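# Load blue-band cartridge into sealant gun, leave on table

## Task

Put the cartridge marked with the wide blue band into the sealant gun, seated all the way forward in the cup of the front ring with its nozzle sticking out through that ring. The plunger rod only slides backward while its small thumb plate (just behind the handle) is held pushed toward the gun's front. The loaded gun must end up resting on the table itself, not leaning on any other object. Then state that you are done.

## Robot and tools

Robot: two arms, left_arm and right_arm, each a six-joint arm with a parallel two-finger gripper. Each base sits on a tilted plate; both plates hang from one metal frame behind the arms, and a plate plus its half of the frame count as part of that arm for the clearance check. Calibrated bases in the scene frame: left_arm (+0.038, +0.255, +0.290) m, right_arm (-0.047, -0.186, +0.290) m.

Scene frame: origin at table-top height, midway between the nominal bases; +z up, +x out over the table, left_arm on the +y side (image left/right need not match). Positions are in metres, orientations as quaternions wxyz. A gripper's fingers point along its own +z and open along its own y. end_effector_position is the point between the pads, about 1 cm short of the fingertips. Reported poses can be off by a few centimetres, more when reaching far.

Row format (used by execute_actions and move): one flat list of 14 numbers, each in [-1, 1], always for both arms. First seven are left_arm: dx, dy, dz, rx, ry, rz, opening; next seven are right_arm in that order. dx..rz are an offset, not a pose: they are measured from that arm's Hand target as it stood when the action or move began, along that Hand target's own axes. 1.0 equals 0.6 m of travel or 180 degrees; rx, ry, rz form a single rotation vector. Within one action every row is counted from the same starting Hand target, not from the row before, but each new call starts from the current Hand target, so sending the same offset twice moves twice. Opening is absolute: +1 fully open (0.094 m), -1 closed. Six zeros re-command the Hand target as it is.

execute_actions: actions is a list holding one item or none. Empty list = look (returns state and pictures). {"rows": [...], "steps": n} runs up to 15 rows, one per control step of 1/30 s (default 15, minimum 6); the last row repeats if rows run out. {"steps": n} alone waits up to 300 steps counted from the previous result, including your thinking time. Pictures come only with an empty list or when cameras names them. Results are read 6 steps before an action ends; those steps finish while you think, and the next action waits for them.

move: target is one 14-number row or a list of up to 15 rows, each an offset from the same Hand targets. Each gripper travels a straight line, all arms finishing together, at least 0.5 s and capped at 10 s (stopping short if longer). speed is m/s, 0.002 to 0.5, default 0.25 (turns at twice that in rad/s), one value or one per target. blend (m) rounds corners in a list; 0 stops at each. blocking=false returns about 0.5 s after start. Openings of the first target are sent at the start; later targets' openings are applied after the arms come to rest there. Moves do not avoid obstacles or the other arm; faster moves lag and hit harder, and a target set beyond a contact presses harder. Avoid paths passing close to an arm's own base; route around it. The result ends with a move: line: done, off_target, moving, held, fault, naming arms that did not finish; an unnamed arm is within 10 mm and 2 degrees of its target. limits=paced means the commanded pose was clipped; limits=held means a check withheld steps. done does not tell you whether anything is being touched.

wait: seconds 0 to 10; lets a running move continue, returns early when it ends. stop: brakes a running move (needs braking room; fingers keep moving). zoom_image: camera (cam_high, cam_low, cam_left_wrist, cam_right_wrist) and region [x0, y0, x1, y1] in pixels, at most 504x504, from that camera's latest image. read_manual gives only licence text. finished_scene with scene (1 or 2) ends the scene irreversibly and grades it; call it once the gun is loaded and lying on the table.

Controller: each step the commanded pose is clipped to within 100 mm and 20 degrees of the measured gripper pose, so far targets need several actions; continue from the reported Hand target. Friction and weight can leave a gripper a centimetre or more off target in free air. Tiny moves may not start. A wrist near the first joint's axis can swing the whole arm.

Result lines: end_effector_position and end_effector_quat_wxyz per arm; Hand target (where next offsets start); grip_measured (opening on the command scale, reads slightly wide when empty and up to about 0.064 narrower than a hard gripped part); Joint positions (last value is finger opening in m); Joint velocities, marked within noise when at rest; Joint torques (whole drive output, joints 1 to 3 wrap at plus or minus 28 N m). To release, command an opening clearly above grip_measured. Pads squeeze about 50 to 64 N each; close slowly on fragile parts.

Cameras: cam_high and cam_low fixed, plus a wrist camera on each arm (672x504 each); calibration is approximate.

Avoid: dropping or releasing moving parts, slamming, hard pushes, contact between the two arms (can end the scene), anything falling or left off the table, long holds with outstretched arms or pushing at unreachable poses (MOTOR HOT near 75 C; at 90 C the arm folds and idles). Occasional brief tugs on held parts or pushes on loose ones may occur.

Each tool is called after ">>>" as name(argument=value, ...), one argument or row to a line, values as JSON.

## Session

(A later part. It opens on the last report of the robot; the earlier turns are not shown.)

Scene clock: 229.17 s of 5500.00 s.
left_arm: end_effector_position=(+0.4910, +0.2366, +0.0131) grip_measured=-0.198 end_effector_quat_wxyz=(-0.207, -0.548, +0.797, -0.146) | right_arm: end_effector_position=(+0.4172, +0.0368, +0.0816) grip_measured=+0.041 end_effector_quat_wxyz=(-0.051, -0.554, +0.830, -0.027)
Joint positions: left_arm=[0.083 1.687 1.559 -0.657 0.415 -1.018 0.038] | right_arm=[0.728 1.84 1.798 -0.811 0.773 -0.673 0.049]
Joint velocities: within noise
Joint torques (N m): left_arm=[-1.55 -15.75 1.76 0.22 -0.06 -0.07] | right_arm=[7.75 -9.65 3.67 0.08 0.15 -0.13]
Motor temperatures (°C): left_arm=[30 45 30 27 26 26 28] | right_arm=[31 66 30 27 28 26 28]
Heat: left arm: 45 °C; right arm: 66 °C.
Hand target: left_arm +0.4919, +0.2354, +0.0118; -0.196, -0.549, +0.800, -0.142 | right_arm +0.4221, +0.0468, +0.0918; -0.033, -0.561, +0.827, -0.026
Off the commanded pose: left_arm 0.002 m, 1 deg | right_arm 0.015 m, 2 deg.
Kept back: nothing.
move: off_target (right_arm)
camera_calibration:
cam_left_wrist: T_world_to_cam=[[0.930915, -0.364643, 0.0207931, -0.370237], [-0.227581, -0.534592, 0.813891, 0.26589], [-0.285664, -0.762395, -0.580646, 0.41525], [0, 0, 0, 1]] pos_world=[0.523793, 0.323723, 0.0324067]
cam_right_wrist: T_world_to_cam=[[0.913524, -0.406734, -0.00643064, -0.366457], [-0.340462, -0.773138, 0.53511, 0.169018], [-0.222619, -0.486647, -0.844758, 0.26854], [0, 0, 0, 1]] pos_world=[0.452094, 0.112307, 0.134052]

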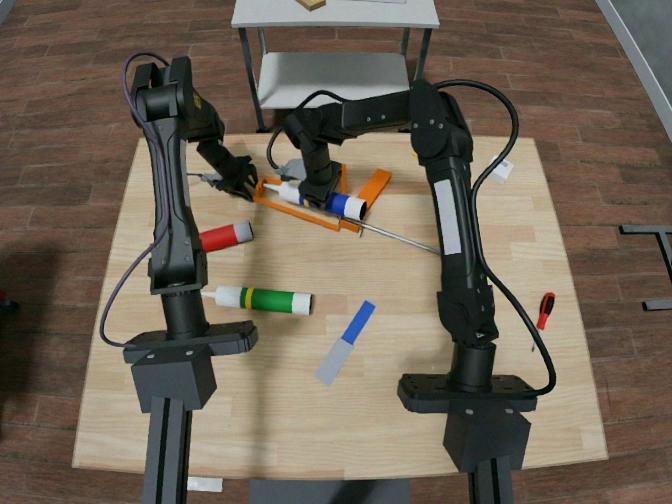

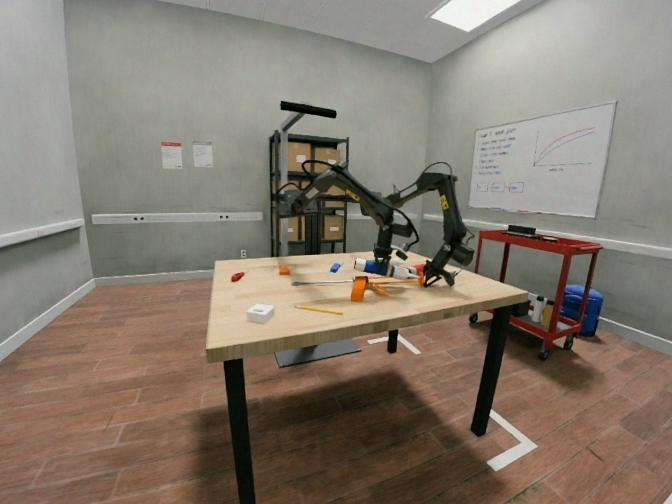

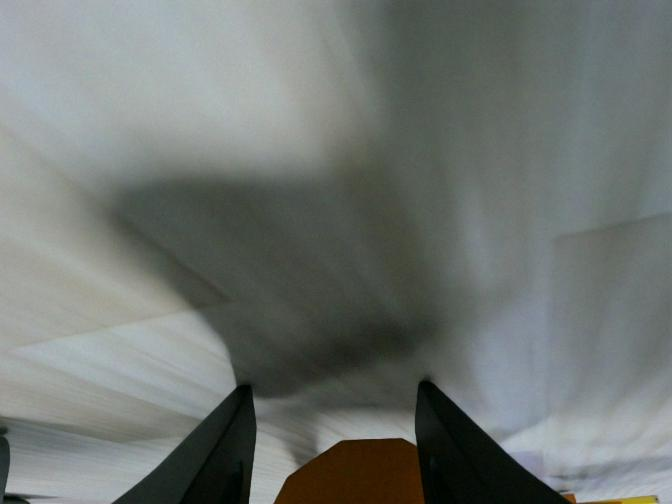

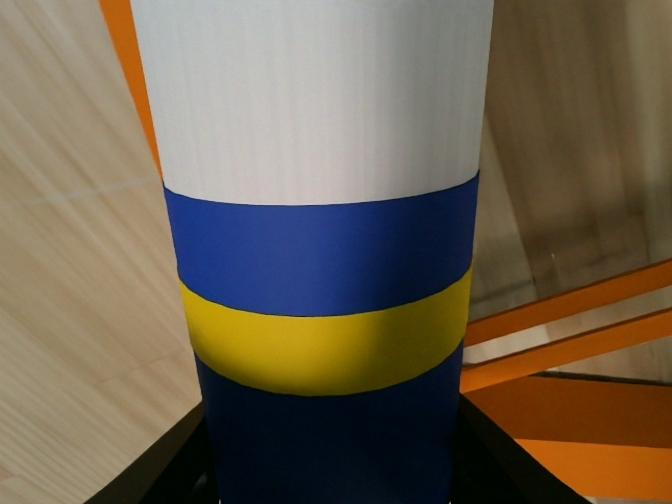

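>>> move(
  target=[0,0,0,0,0,0,-0.2,0.0042,0.0098,0.0105,0.0007,0,-0.0083,-0.3],
  speed=0.06,
)

>>> zoom_image(
  camera="cam_low",
  region=[405, 262, 435, 292],
)

>>> zoom_image(
  camera="cam_high",
  region=[240, 150, 380, 250],
)

Scene clock: 231.30 s of 5500.00 s.
left_arm: end_effector_position=(+0.4910, +0.2366, +0.0131) grip_measured=-0.198 end_effector_quat_wxyz=(-0.207, -0.548, +0.797, -0.146) | right_arm: end_effector_position=(+0.4090, +0.0397, +0.0745) grip_measured=+0.041 end_effector_quat_wxyz=(-0.050, -0.565, +0.823, -0.026)
Joint positions: left_arm=[0.083 1.687 1.559 -0.657 0.415 -1.018 0.038] | right_arm=[0.728 1.84 1.752 -0.761 0.773 -0.702 0.049]
Joint velocities: within noise
Joint torques (N m): left_arm=[-1.57 -15.75 1.77 0.22 -0.07 -0.07] | right_arm=[7.28 -10.04 3.49 0.06 0.13 -0.13]
Motor temperatures (°C): left_arm=[30 45 30 27 26 26 28] | right_arm=[31 65 30 27 28 26 28]
Heat: left arm: 45 °C; right arm: 65 °C.
Hand target: left_arm +0.4919, +0.2354, +0.0118; -0.196, -0.549, +0.800, -0.142 | right_arm +0.4154, +0.0461, +0.0856; -0.033, -0.572, +0.819, -0.027
Off the commanded pose: left_arm 0.002 m, 1 deg | right_arm 0.014 m, 2 deg.
Kept back: nothing.
move: off_target (right_arm)
camera_calibration:
cam_left_wrist: T_world_to_cam=[[0.930915, -0.364643, 0.0207931, -0.370237], [-0.227581, -0.534592, 0.813891, 0.26589], [-0.285664, -0.762395, -0.580646, 0.41525], [0, 0, 0, 1]] pos_world=[0.523793, 0.323723, 0.0324067]
cam_right_wrist: T_world_to_cam=[[0.923813, -0.382773, -0.00744495, -0.362878], [-0.320269, -0.783324, 0.532759, 0.164525], [-0.209757, -0.489785, -0.846234, 0.257151], [0, 0, 0, 1]] pos_world=[0.441863, 0.115925, 0.127257]

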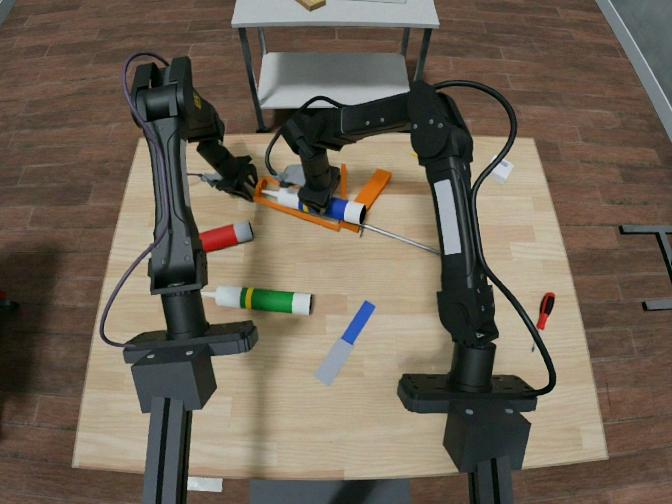

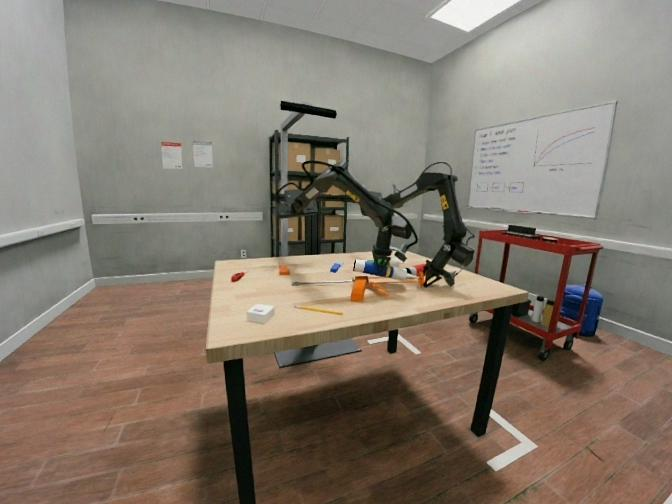

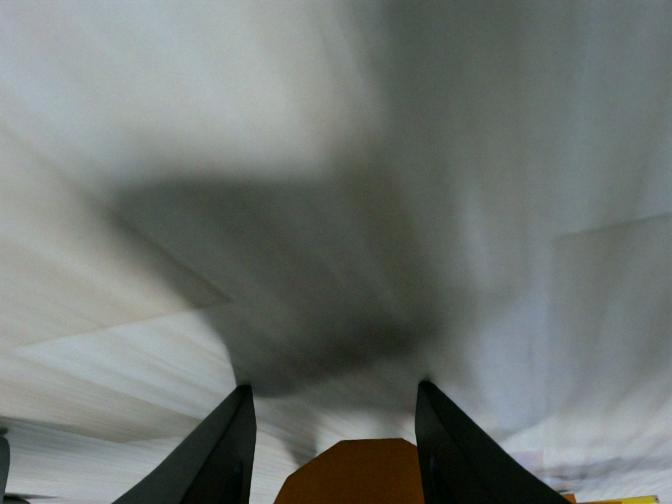

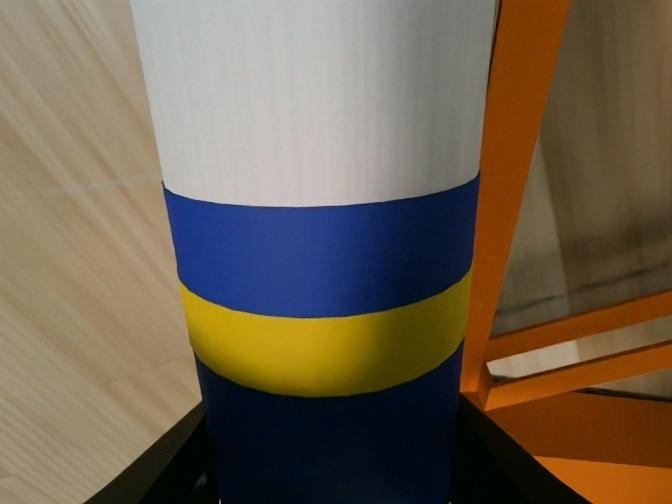

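Scaled by 16.800 from the camera's 672x504 image, which has a finer 960x720 frame.

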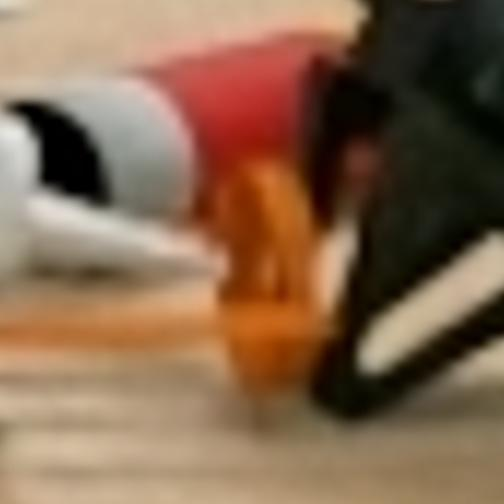

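Scaled by 3.600 from the camera's 672x504 image, which has a finer 960x720 frame.

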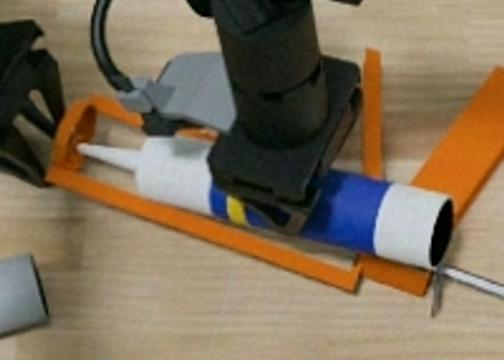

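>>> move(
  target=[0,0,0,0,0,0,-0.2,0,-0.011,-0.002,0,0,0,-0.3],
  speed=0.06,
)

>>> zoom_image(
  camera="cam_low",
  region=[405, 262, 435, 292],
)

>>> zoom_image(
  camera="cam_high",
  region=[240, 150, 380, 250],
)

Scene clock: 232.77 s of 5500.00 s.
left_arm: end_effector_position=(+0.4910, +0.2366, +0.0131) grip_measured=-0.198 end_effector_quat_wxyz=(-0.207, -0.548, +0.797, -0.146) | right_arm: end_effector_position=(+0.4106, +0.0405, +0.0744) grip_measured=+0.041 end_effector_quat_wxyz=(-0.047, -0.568, +0.821, -0.027)
Joint positions: left_arm=[0.083 1.687 1.559 -0.657 0.415 -1.018 0.038] | right_arm=[0.728 1.84 1.752 -0.752 0.773 -0.714 0.049]
Joint velocities: within noise
Joint torques (N m): left_arm=[-1.57 -15.75 1.76 0.22 -0.07 -0.07] | right_arm=[6.69 -9.85 5.56 -0.1 0.09 -0.15]
Motor temperatures (°C): left_arm=[30 45 30 27 26 26 28] | right_arm=[31 65 30 27 28 26 28]
Heat: left arm: 45 °C; right arm: 65 °C.
Hand target: left_arm +0.4919, +0.2354, +0.0118; -0.196, -0.549, +0.800, -0.142 | right_arm +0.4217, +0.0439, +0.0869; -0.033, -0.572, +0.819, -0.027
Off the commanded pose: left_arm 0.002 m, 1 deg | right_arm 0.017 m, 2 deg.
Kept back: nothing.
move: off_target (right_arm)
camera_calibration:
cam_left_wrist: T_world_to_cam=[[0.930915, -0.364643, 0.0207931, -0.370237], [-0.227581, -0.534592, 0.813891, 0.26589], [-0.285664, -0.762395, -0.580646, 0.41525], [0, 0, 0, 1]] pos_world=[0.523793, 0.323723, 0.0324067]
cam_right_wrist: T_world_to_cam=[[0.926207, -0.376994, -0.0039543, -0.3655], [-0.318135, -0.787143, 0.52839, 0.165406], [-0.202313, -0.48814, -0.848993, 0.25485], [0, 0, 0, 1]] pos_world=[0.442709, 0.116809, 0.127522]

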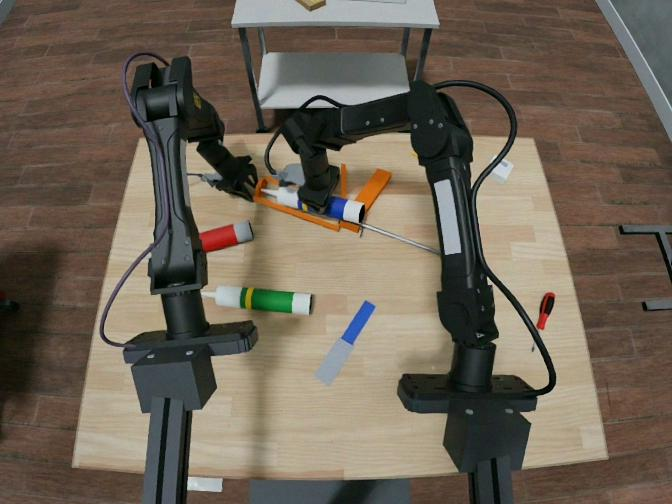

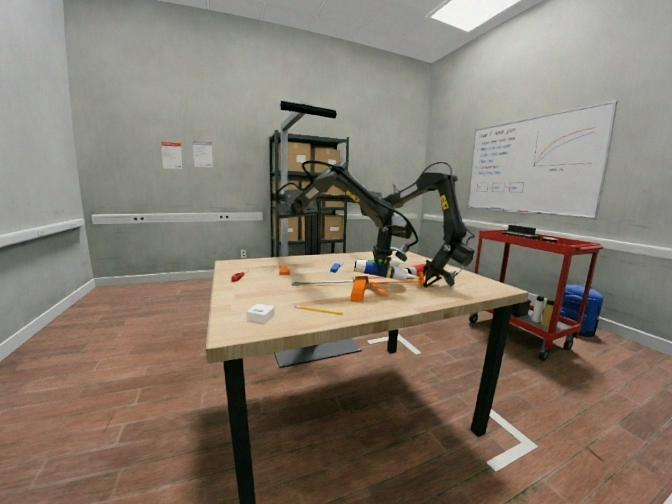

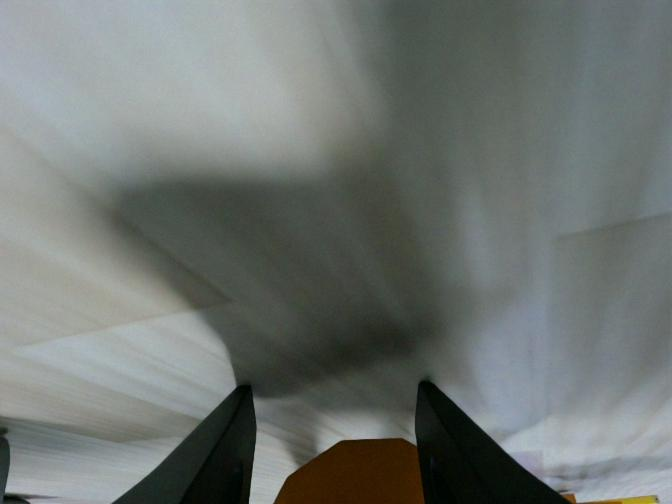

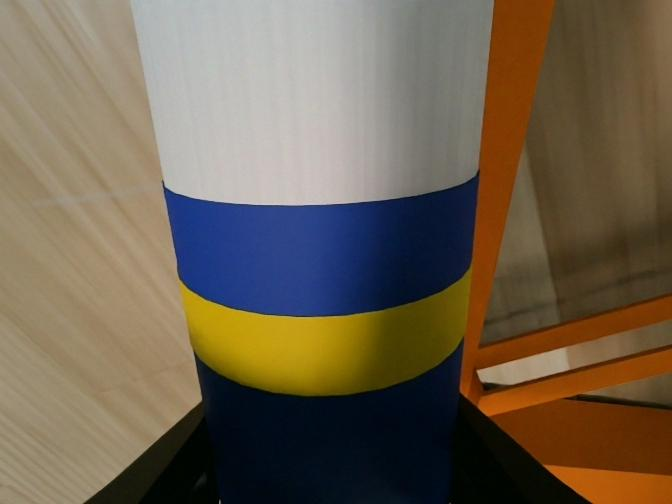

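Scaled by 16.800 from the camera's 672x504 image, which has a finer 960x720 frame.

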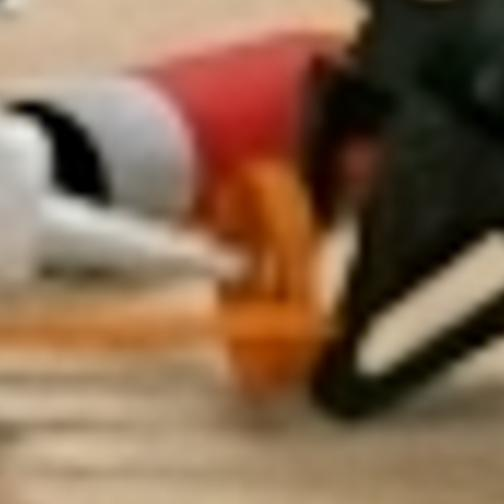

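Scaled by 3.600 from the camera's 672x504 image, which has a finer 960x720 frame.

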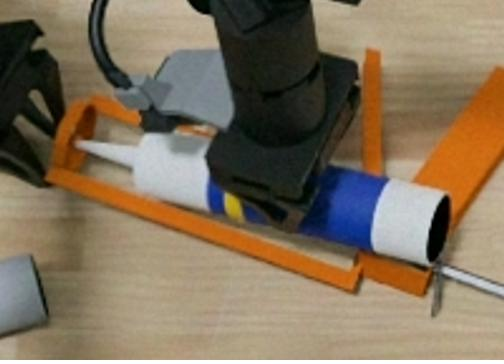

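>>> move(
  target=[0,0,0,0,0,0,-0.2,-0.0415,-0.0017,0.005,0.0004,0,-0.0056,-0.3],
  speed=0.08,
)

>>> zoom_image(
  camera="cam_low",
  region=[405, 262, 435, 292],
)

>>> zoom_image(
  camera="cam_high",
  region=[240, 150, 380, 250],
)

Scene clock: 234.20 s of 5500.00 s.
left_arm: end_effector_position=(+0.4910, +0.2366, +0.0131) grip_measured=-0.198 end_effector_quat_wxyz=(-0.207, -0.548, +0.797, -0.146) | right_arm: end_effector_position=(+0.4243, +0.0538, +0.0667) grip_measured=+0.041 end_effector_quat_wxyz=(-0.046, -0.572, +0.818, -0.026)
Joint positions: left_arm=[0.083 1.687 1.559 -0.657 0.415 -1.018 0.038] | right_arm=[0.728 1.924 1.889 -0.801 0.773 -0.728 0.049]
Joint velocities: within noise
Joint torques (N m): left_arm=[-1.57 -15.75 1.77 0.22 -0.07 -0.07] | right_arm=[8.99 -8.9 6.68 -0.29 0.23 -0.1]
Motor temperatures (°C): left_arm=[30 45 30 27 26 26 28] | right_arm=[31 64 30 27 28 26 28]
Heat: left arm: 45 °C; right arm: 64 °C.
Hand target: left_arm +0.4919, +0.2354, +0.0118; -0.196, -0.549, +0.800, -0.142 | right_arm +0.4313, +0.0666, +0.0819; -0.033, -0.579, +0.814, -0.027
Off the commanded pose: left_arm 0.002 m, 1 deg | right_arm 0.021 m, 2 deg.
Kept back: nothing.
move: off_target (right_arm)
camera_calibration:
cam_left_wrist: T_world_to_cam=[[0.930915, -0.364643, 0.0207931, -0.370237], [-0.227581, -0.534592, 0.813891, 0.26589], [-0.285664, -0.762395, -0.580646, 0.41525], [0, 0, 0, 1]] pos_world=[0.523793, 0.323723, 0.0324067]
cam_right_wrist: T_world_to_cam=[[0.930456, -0.366386, -0.00353616, -0.375613], [-0.309723, -0.79164, 0.526666, 0.181064], [-0.195763, -0.488944, -0.850065, 0.254894], [0, 0, 0, 1]] pos_world=[0.45547, 0.130347, 0.119988]

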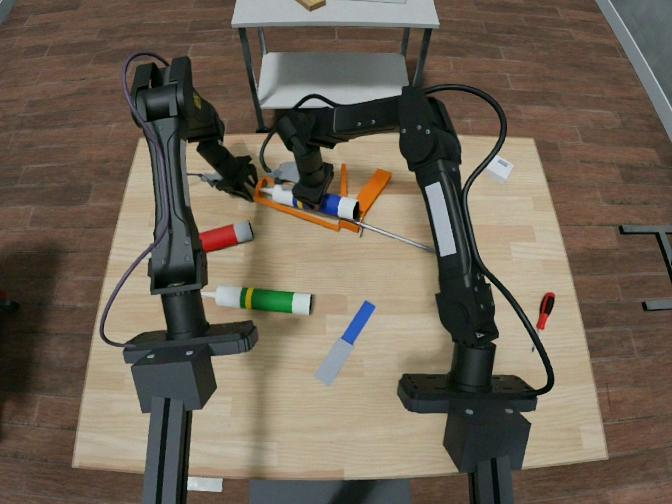

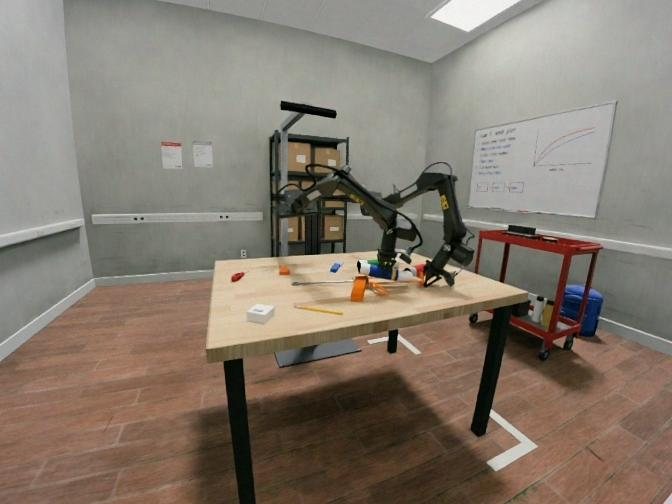

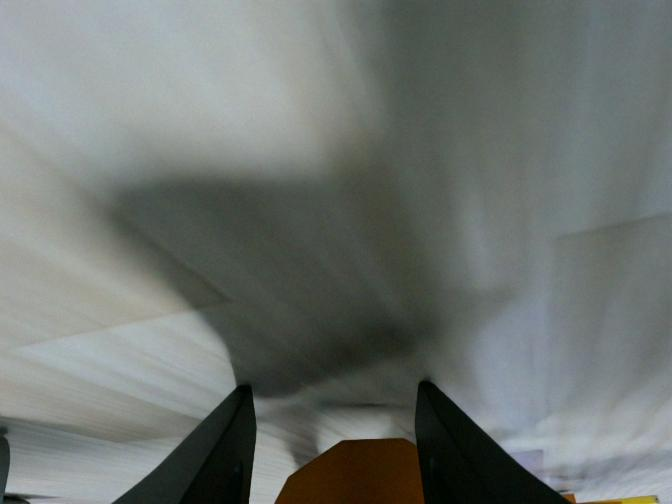

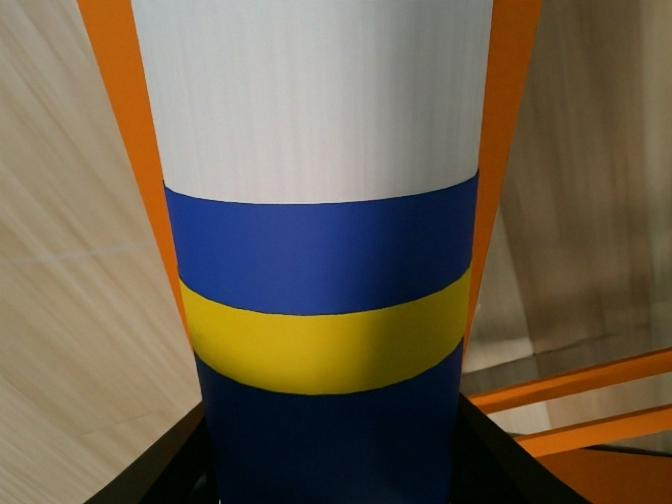

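Scaled by 16.800 from the camera's 672x504 image, which has a finer 960x720 frame.

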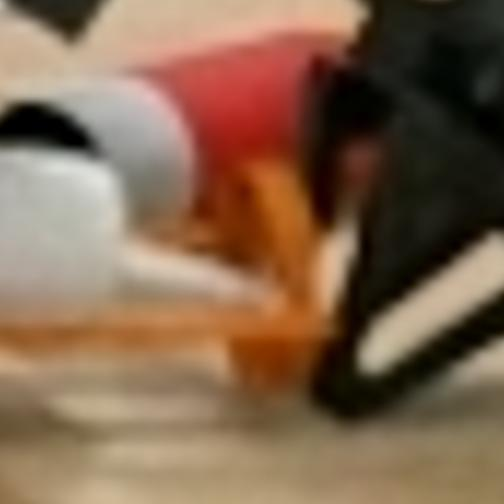

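Scaled by 3.600 from the camera's 672x504 image, which has a finer 960x720 frame.

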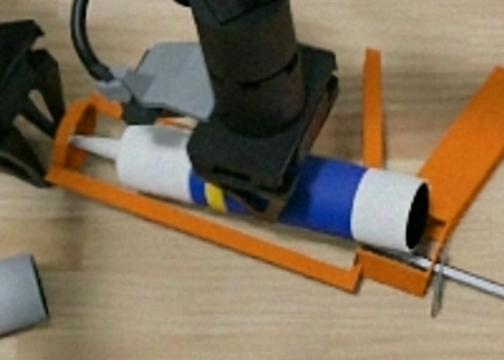

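>>> zoom_image(
  camera="cam_high",
  region=[245, 165, 285, 210],
)

>>> zoom_image(
  camera="cam_low",
  region=[410, 268, 430, 288],
)

Scaled by 11.200 from the camera's 672x504 image, which has a finer 960x720 frame.

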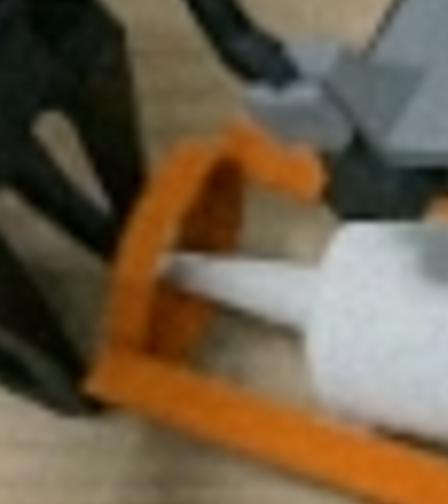

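Scaled by 25.200 from the camera's 672x504 image, which has a finer 960x720 frame.

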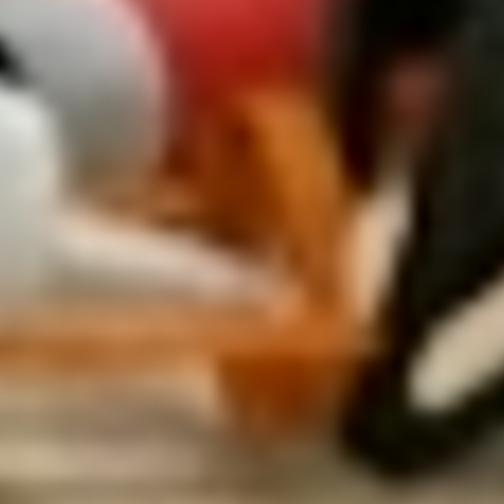

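>>> move(
  target=[0,0,0,0,0,0,-0.2,-0.0415,0,0,0,0,0,-0.3],
  speed=0.08,
)

>>> zoom_image(
  camera="cam_low",
  region=[350, 250, 430, 310],
)

>>> zoom_image(
  camera="cam_high",
  region=[240, 150, 380, 250],
)

Scene clock: 236.13 s of 5500.00 s.
left_arm: end_effector_position=(+0.4910, +0.2366, +0.0131) grip_measured=-0.198 end_effector_quat_wxyz=(-0.207, -0.548, +0.797, -0.146) | right_arm: end_effector_position=(+0.4368, +0.0701, +0.0617) grip_measured=+0.041 end_effector_quat_wxyz=(-0.048, -0.578, +0.814, -0.031)
Joint positions: left_arm=[0.083 1.687 1.559 -0.657 0.415 -1.018 0.038] | right_arm=[0.741 2.033 2.072 -0.89 0.793 -0.723 0.049]
Joint velocities: within noise
Joint torques (N m): left_arm=[-1.57 -15.75 1.76 0.22 -0.07 -0.07] | right_arm=[10.65 -8.9 6.78 -0.27 0.23 0.11]
Motor temperatures (°C): left_arm=[30 45 30 27 26 26 28] | right_arm=[32 63 30 27 28 26 28]
Heat: left arm: 45 °C; right arm: 63 °C.
Hand target: left_arm +0.4919, +0.2354, +0.0118; -0.196, -0.549, +0.800, -0.142 | right_arm +0.4393, +0.0900, +0.0797; -0.033, -0.579, +0.814, -0.027
Off the commanded pose: left_arm 0.002 m, 1 deg | right_arm 0.027 m, 2 deg.
Kept back: nothing.
move: off_target (right_arm)
camera_calibration:
cam_left_wrist: T_world_to_cam=[[0.930915, -0.364643, 0.0207931, -0.370237], [-0.227581, -0.534592, 0.813891, 0.26589], [-0.285664, -0.762395, -0.580646, 0.41525], [0, 0, 0, 1]] pos_world=[0.523793, 0.323723, 0.0324067]
cam_right_wrist: T_world_to_cam=[[0.935287, -0.353888, 0.00134426, -0.384615], [-0.299698, -0.790036, 0.534812, 0.195473], [-0.188202, -0.500606, -0.84497, 0.258353], [0, 0, 0, 1]] pos_world=[0.466931, 0.147653, 0.114276]

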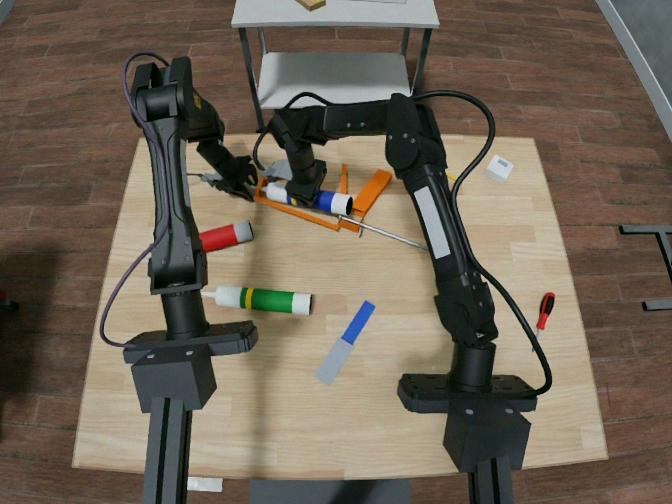

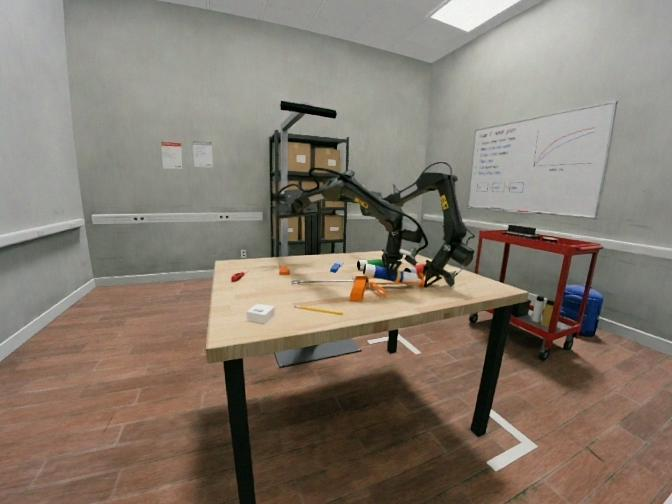

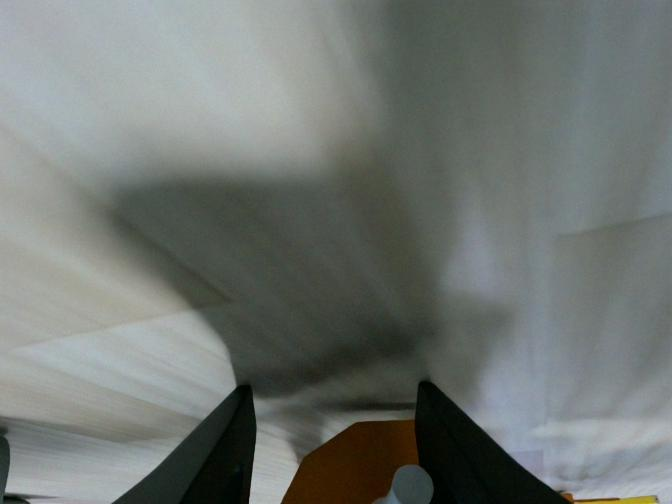

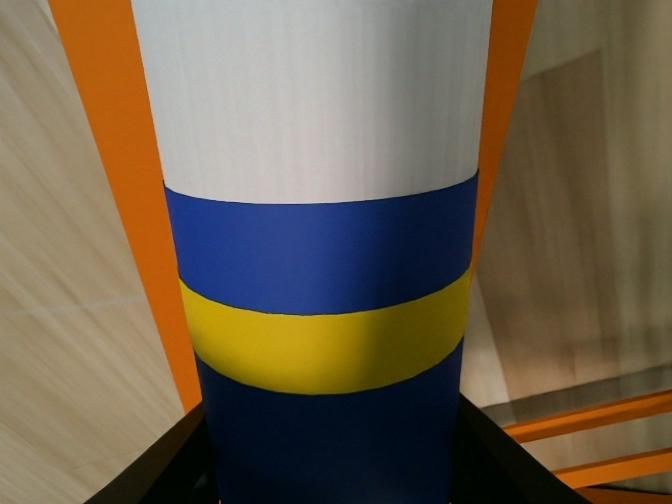

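Scaled by 6.300 from the camera's 672x504 image, which has a finer 960x720 frame.

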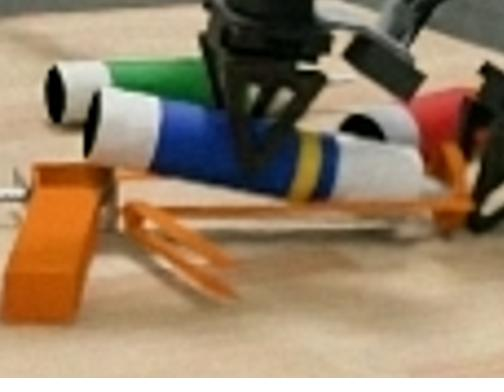

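Scaled by 3.600 from the camera's 672x504 image, which has a finer 960x720 frame.

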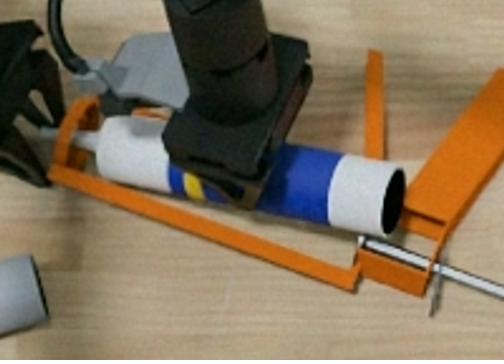

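>>> move(
  target=[-0.0062,-0.0133,-0.003,0,0,0,-0.2,-0.0168,0.0097,-0.0015,-0.0009,0,0.0111,-0.3],
  speed=0.06,
)

>>> zoom_image(
  camera="cam_low",
  region=[350, 250, 430, 310],
)

>>> zoom_image(
  camera="cam_high",
  region=[240, 150, 380, 250],
)

Scene clock: 238.00 s of 5500.00 s.
left_arm: end_effector_position=(+0.4988, +0.2382, +0.0140) grip_measured=-0.198 end_effector_quat_wxyz=(-0.197, -0.551, +0.798, -0.144) | right_arm: end_effector_position=(+0.4356, +0.0794, +0.0607) grip_measured=+0.041 end_effector_quat_wxyz=(-0.051, -0.564, +0.823, -0.033)
Joint positions: left_arm=[0.079 1.687 1.578 -0.655 0.399 -1.03 0.038] | right_arm=[0.756 2.075 2.132 -0.926 0.803 -0.669 0.049]
Joint velocities: within noise
Joint torques (N m): left_arm=[-1.26 -14.04 4.74 0.01 0.11 -0.06] | right_arm=[11.15 -8.81 6.76 -0.28 0.2 0.14]
Motor temperatures (°C): left_arm=[30 45 30 27 26 26 28] | right_arm=[32 62 30 27 28 26 28]
Heat: left arm: 45 °C; right arm: 62 °C.
Hand target: left_arm +0.5010, +0.2366, +0.0118; -0.196, -0.549, +0.800, -0.142 | right_arm +0.4372, +0.1014, +0.0797; -0.033, -0.564, +0.824, -0.027
Off the commanded pose: left_arm 0.004 m, 0 deg | right_arm 0.029 m, 2 deg.
Kept back: nothing.
move: off_target (right_arm)
camera_calibration:
cam_left_wrist: T_world_to_cam=[[0.932643, -0.35977, 0.0272581, -0.379009], [-0.235136, -0.548769, 0.802224, 0.275132], [-0.273658, -0.754598, -0.5964, 0.411621], [0, 0, 0, 1]] pos_world=[0.530817, 0.325236, 0.0351042]
cam_right_wrist: T_world_to_cam=[[0.923377, -0.383884, 0.00267926, -0.372662], [-0.324634, -0.777096, 0.539198, 0.212555], [-0.204908, -0.498753, -0.842175, 0.268899], [0, 0, 0, 1]] pos_world=[0.468209, 0.156231, 0.112849]

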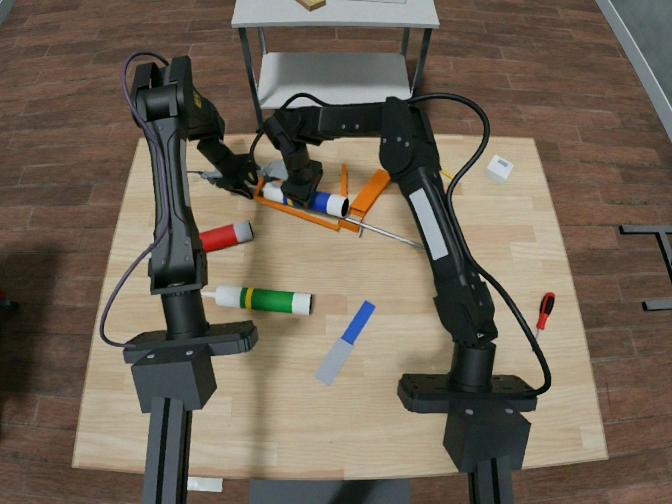

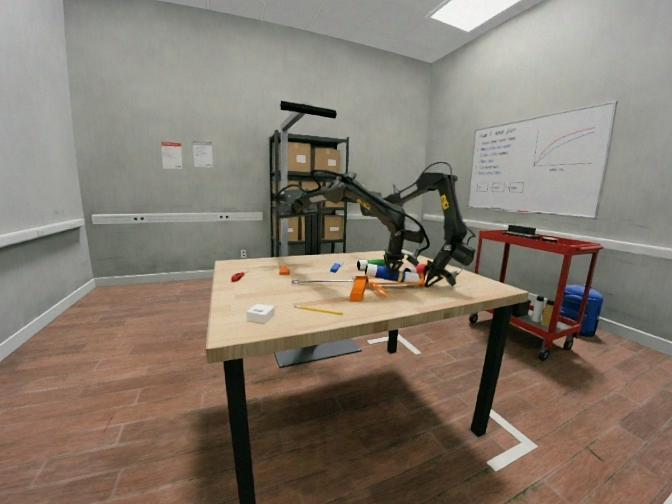

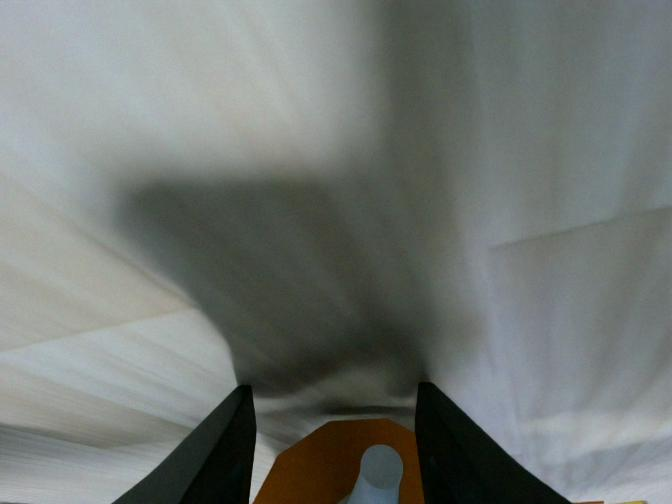

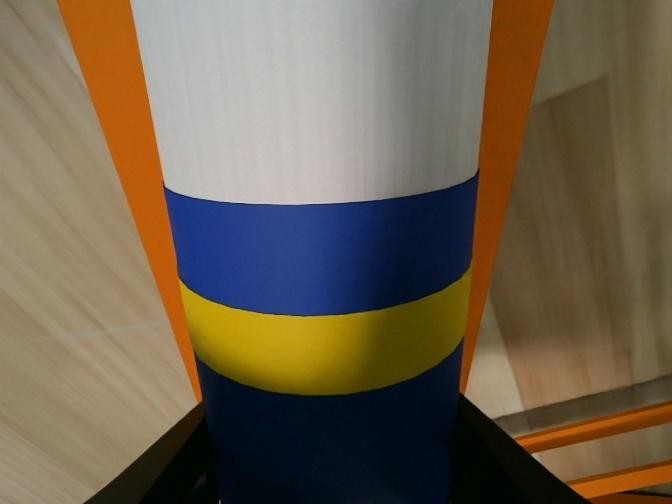

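Scaled by 6.300 from the camera's 672x504 image, which has a finer 960x720 frame.

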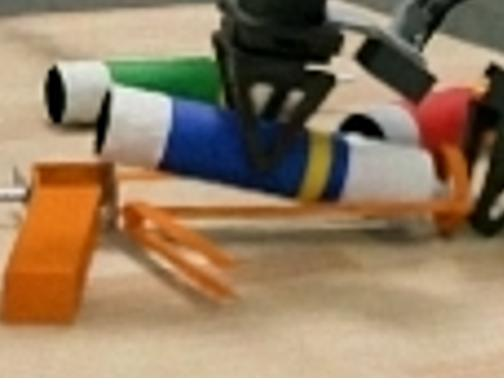

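Scaled by 3.600 from the camera's 672x504 image, which has a finer 960x720 frame.

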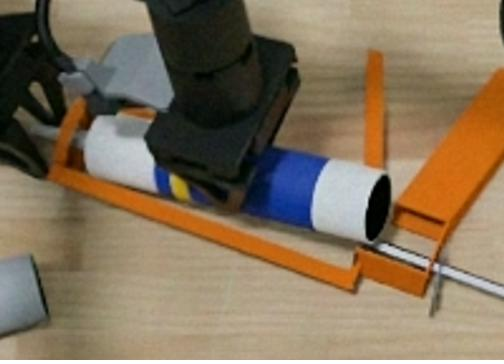

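>>> move(
  target=[0,0,0,0,0,0,-0.2,-0.0145,0,0.0122,0,-0.0111,0,-0.3],
  speed=0.05,
)

>>> zoom_image(
  camera="cam_low",
  region=[350, 250, 430, 310],
)

>>> zoom_image(
  camera="cam_high",
  region=[240, 150, 380, 250],
)

Scene clock: 239.67 s of 5500.00 s.
left_arm: end_effector_position=(+0.4988, +0.2385, +0.0139) grip_measured=-0.198 end_effector_quat_wxyz=(-0.197, -0.551, +0.798, -0.144) | right_arm: end_effector_position=(+0.4363, +0.0806, +0.0591) grip_measured=+0.041 end_effector_quat_wxyz=(-0.048, -0.564, +0.823, -0.035)
Joint positions: left_arm=[0.079 1.687 1.578 -0.655 0.398 -1.03 0.038] | right_arm=[0.756 2.08 2.133 -0.916 0.808 -0.674 0.049]
Joint velocities: within noise
Joint torques (N m): left_arm=[-1.26 -14.04 4.74 0.01 0.1 -0.06] | right_arm=[10.44 -8.68 5.86 0.25 -0.05 -0.14]
Motor temperatures (°C): left_arm=[30 44 30 27 26 26 28] | right_arm=[33 62 31 27 28 26 28]
Heat: left arm: 44 °C; right arm: 62 °C.
Hand target: left_arm +0.5010, +0.2366, +0.0118; -0.196, -0.549, +0.800, -0.142 | right_arm +0.4401, +0.1089, +0.0715; -0.019, -0.565, +0.825, -0.017
Off the commanded pose: left_arm 0.004 m, 0 deg | right_arm 0.031 m, 4 deg.
Kept back: nothing.
move: off_target (right_arm)
camera_calibration:
cam_left_wrist: T_world_to_cam=[[0.932519, -0.360143, 0.0265501, -0.378704], [-0.235181, -0.549872, 0.801455, 0.275638], [-0.274039, -0.753617, -0.597465, 0.411692], [0, 0, 0, 1]] pos_world=[0.530794, 0.325436, 0.0351143]
cam_right_wrist: T_world_to_cam=[[0.923592, -0.383271, 0.00905028, -0.373359], [-0.32747, -0.776411, 0.53847, 0.215796], [-0.199353, -0.50029, -0.842596, 0.265907], [0, 0, 0, 1]] pos_world=[0.468507, 0.15748, 0.111231]

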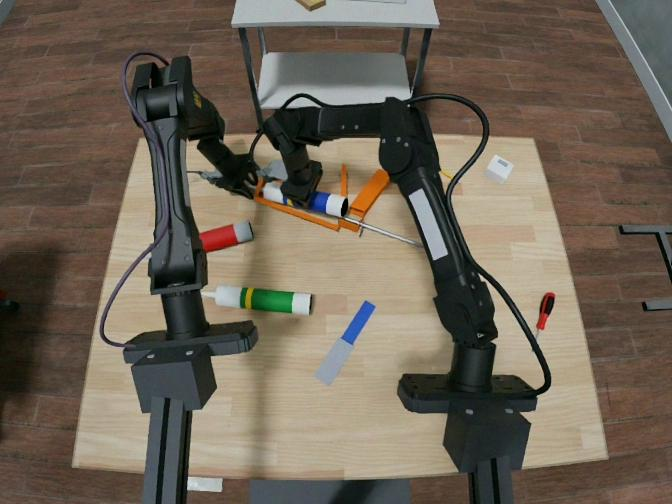

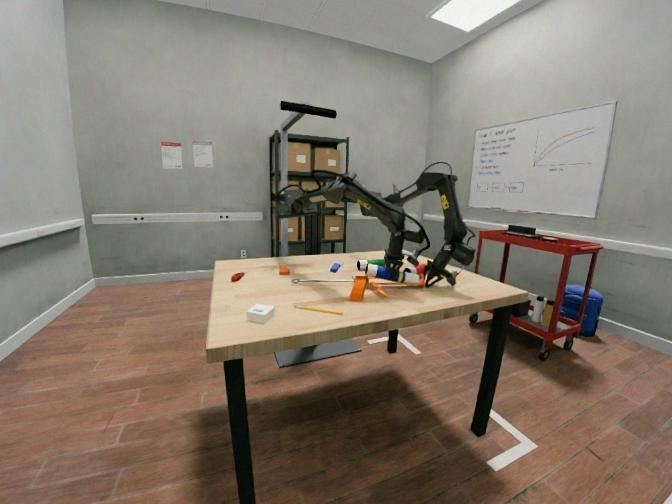

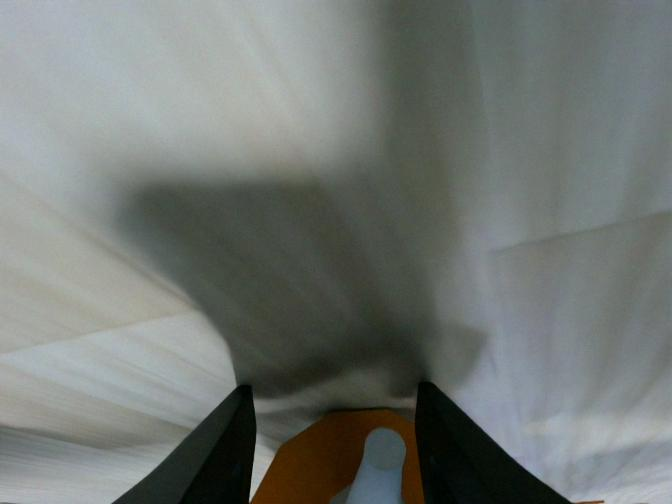

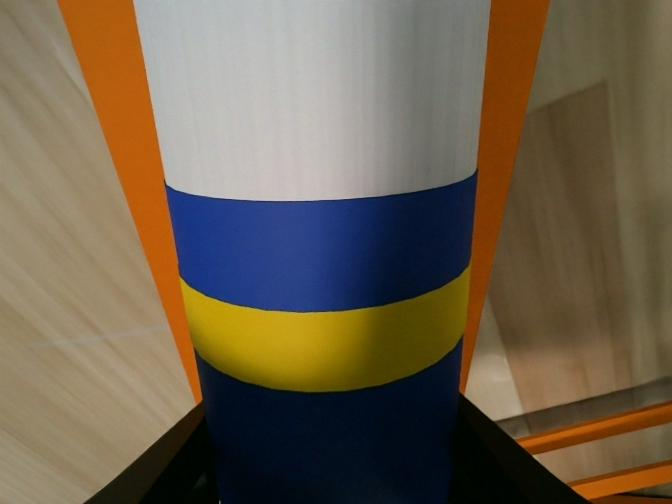

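Scaled by 6.300 from the camera's 672x504 image, which has a finer 960x720 frame.

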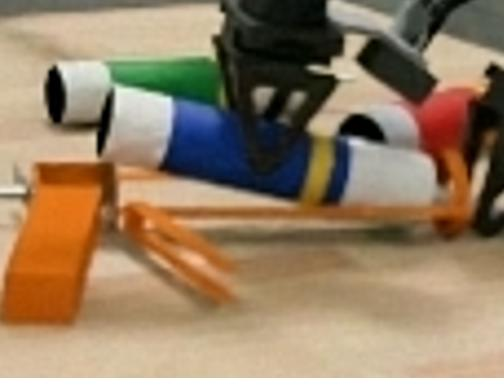

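Scaled by 3.600 from the camera's 672x504 image, which has a finer 960x720 frame.

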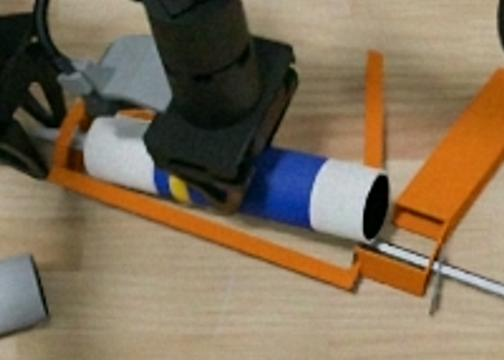

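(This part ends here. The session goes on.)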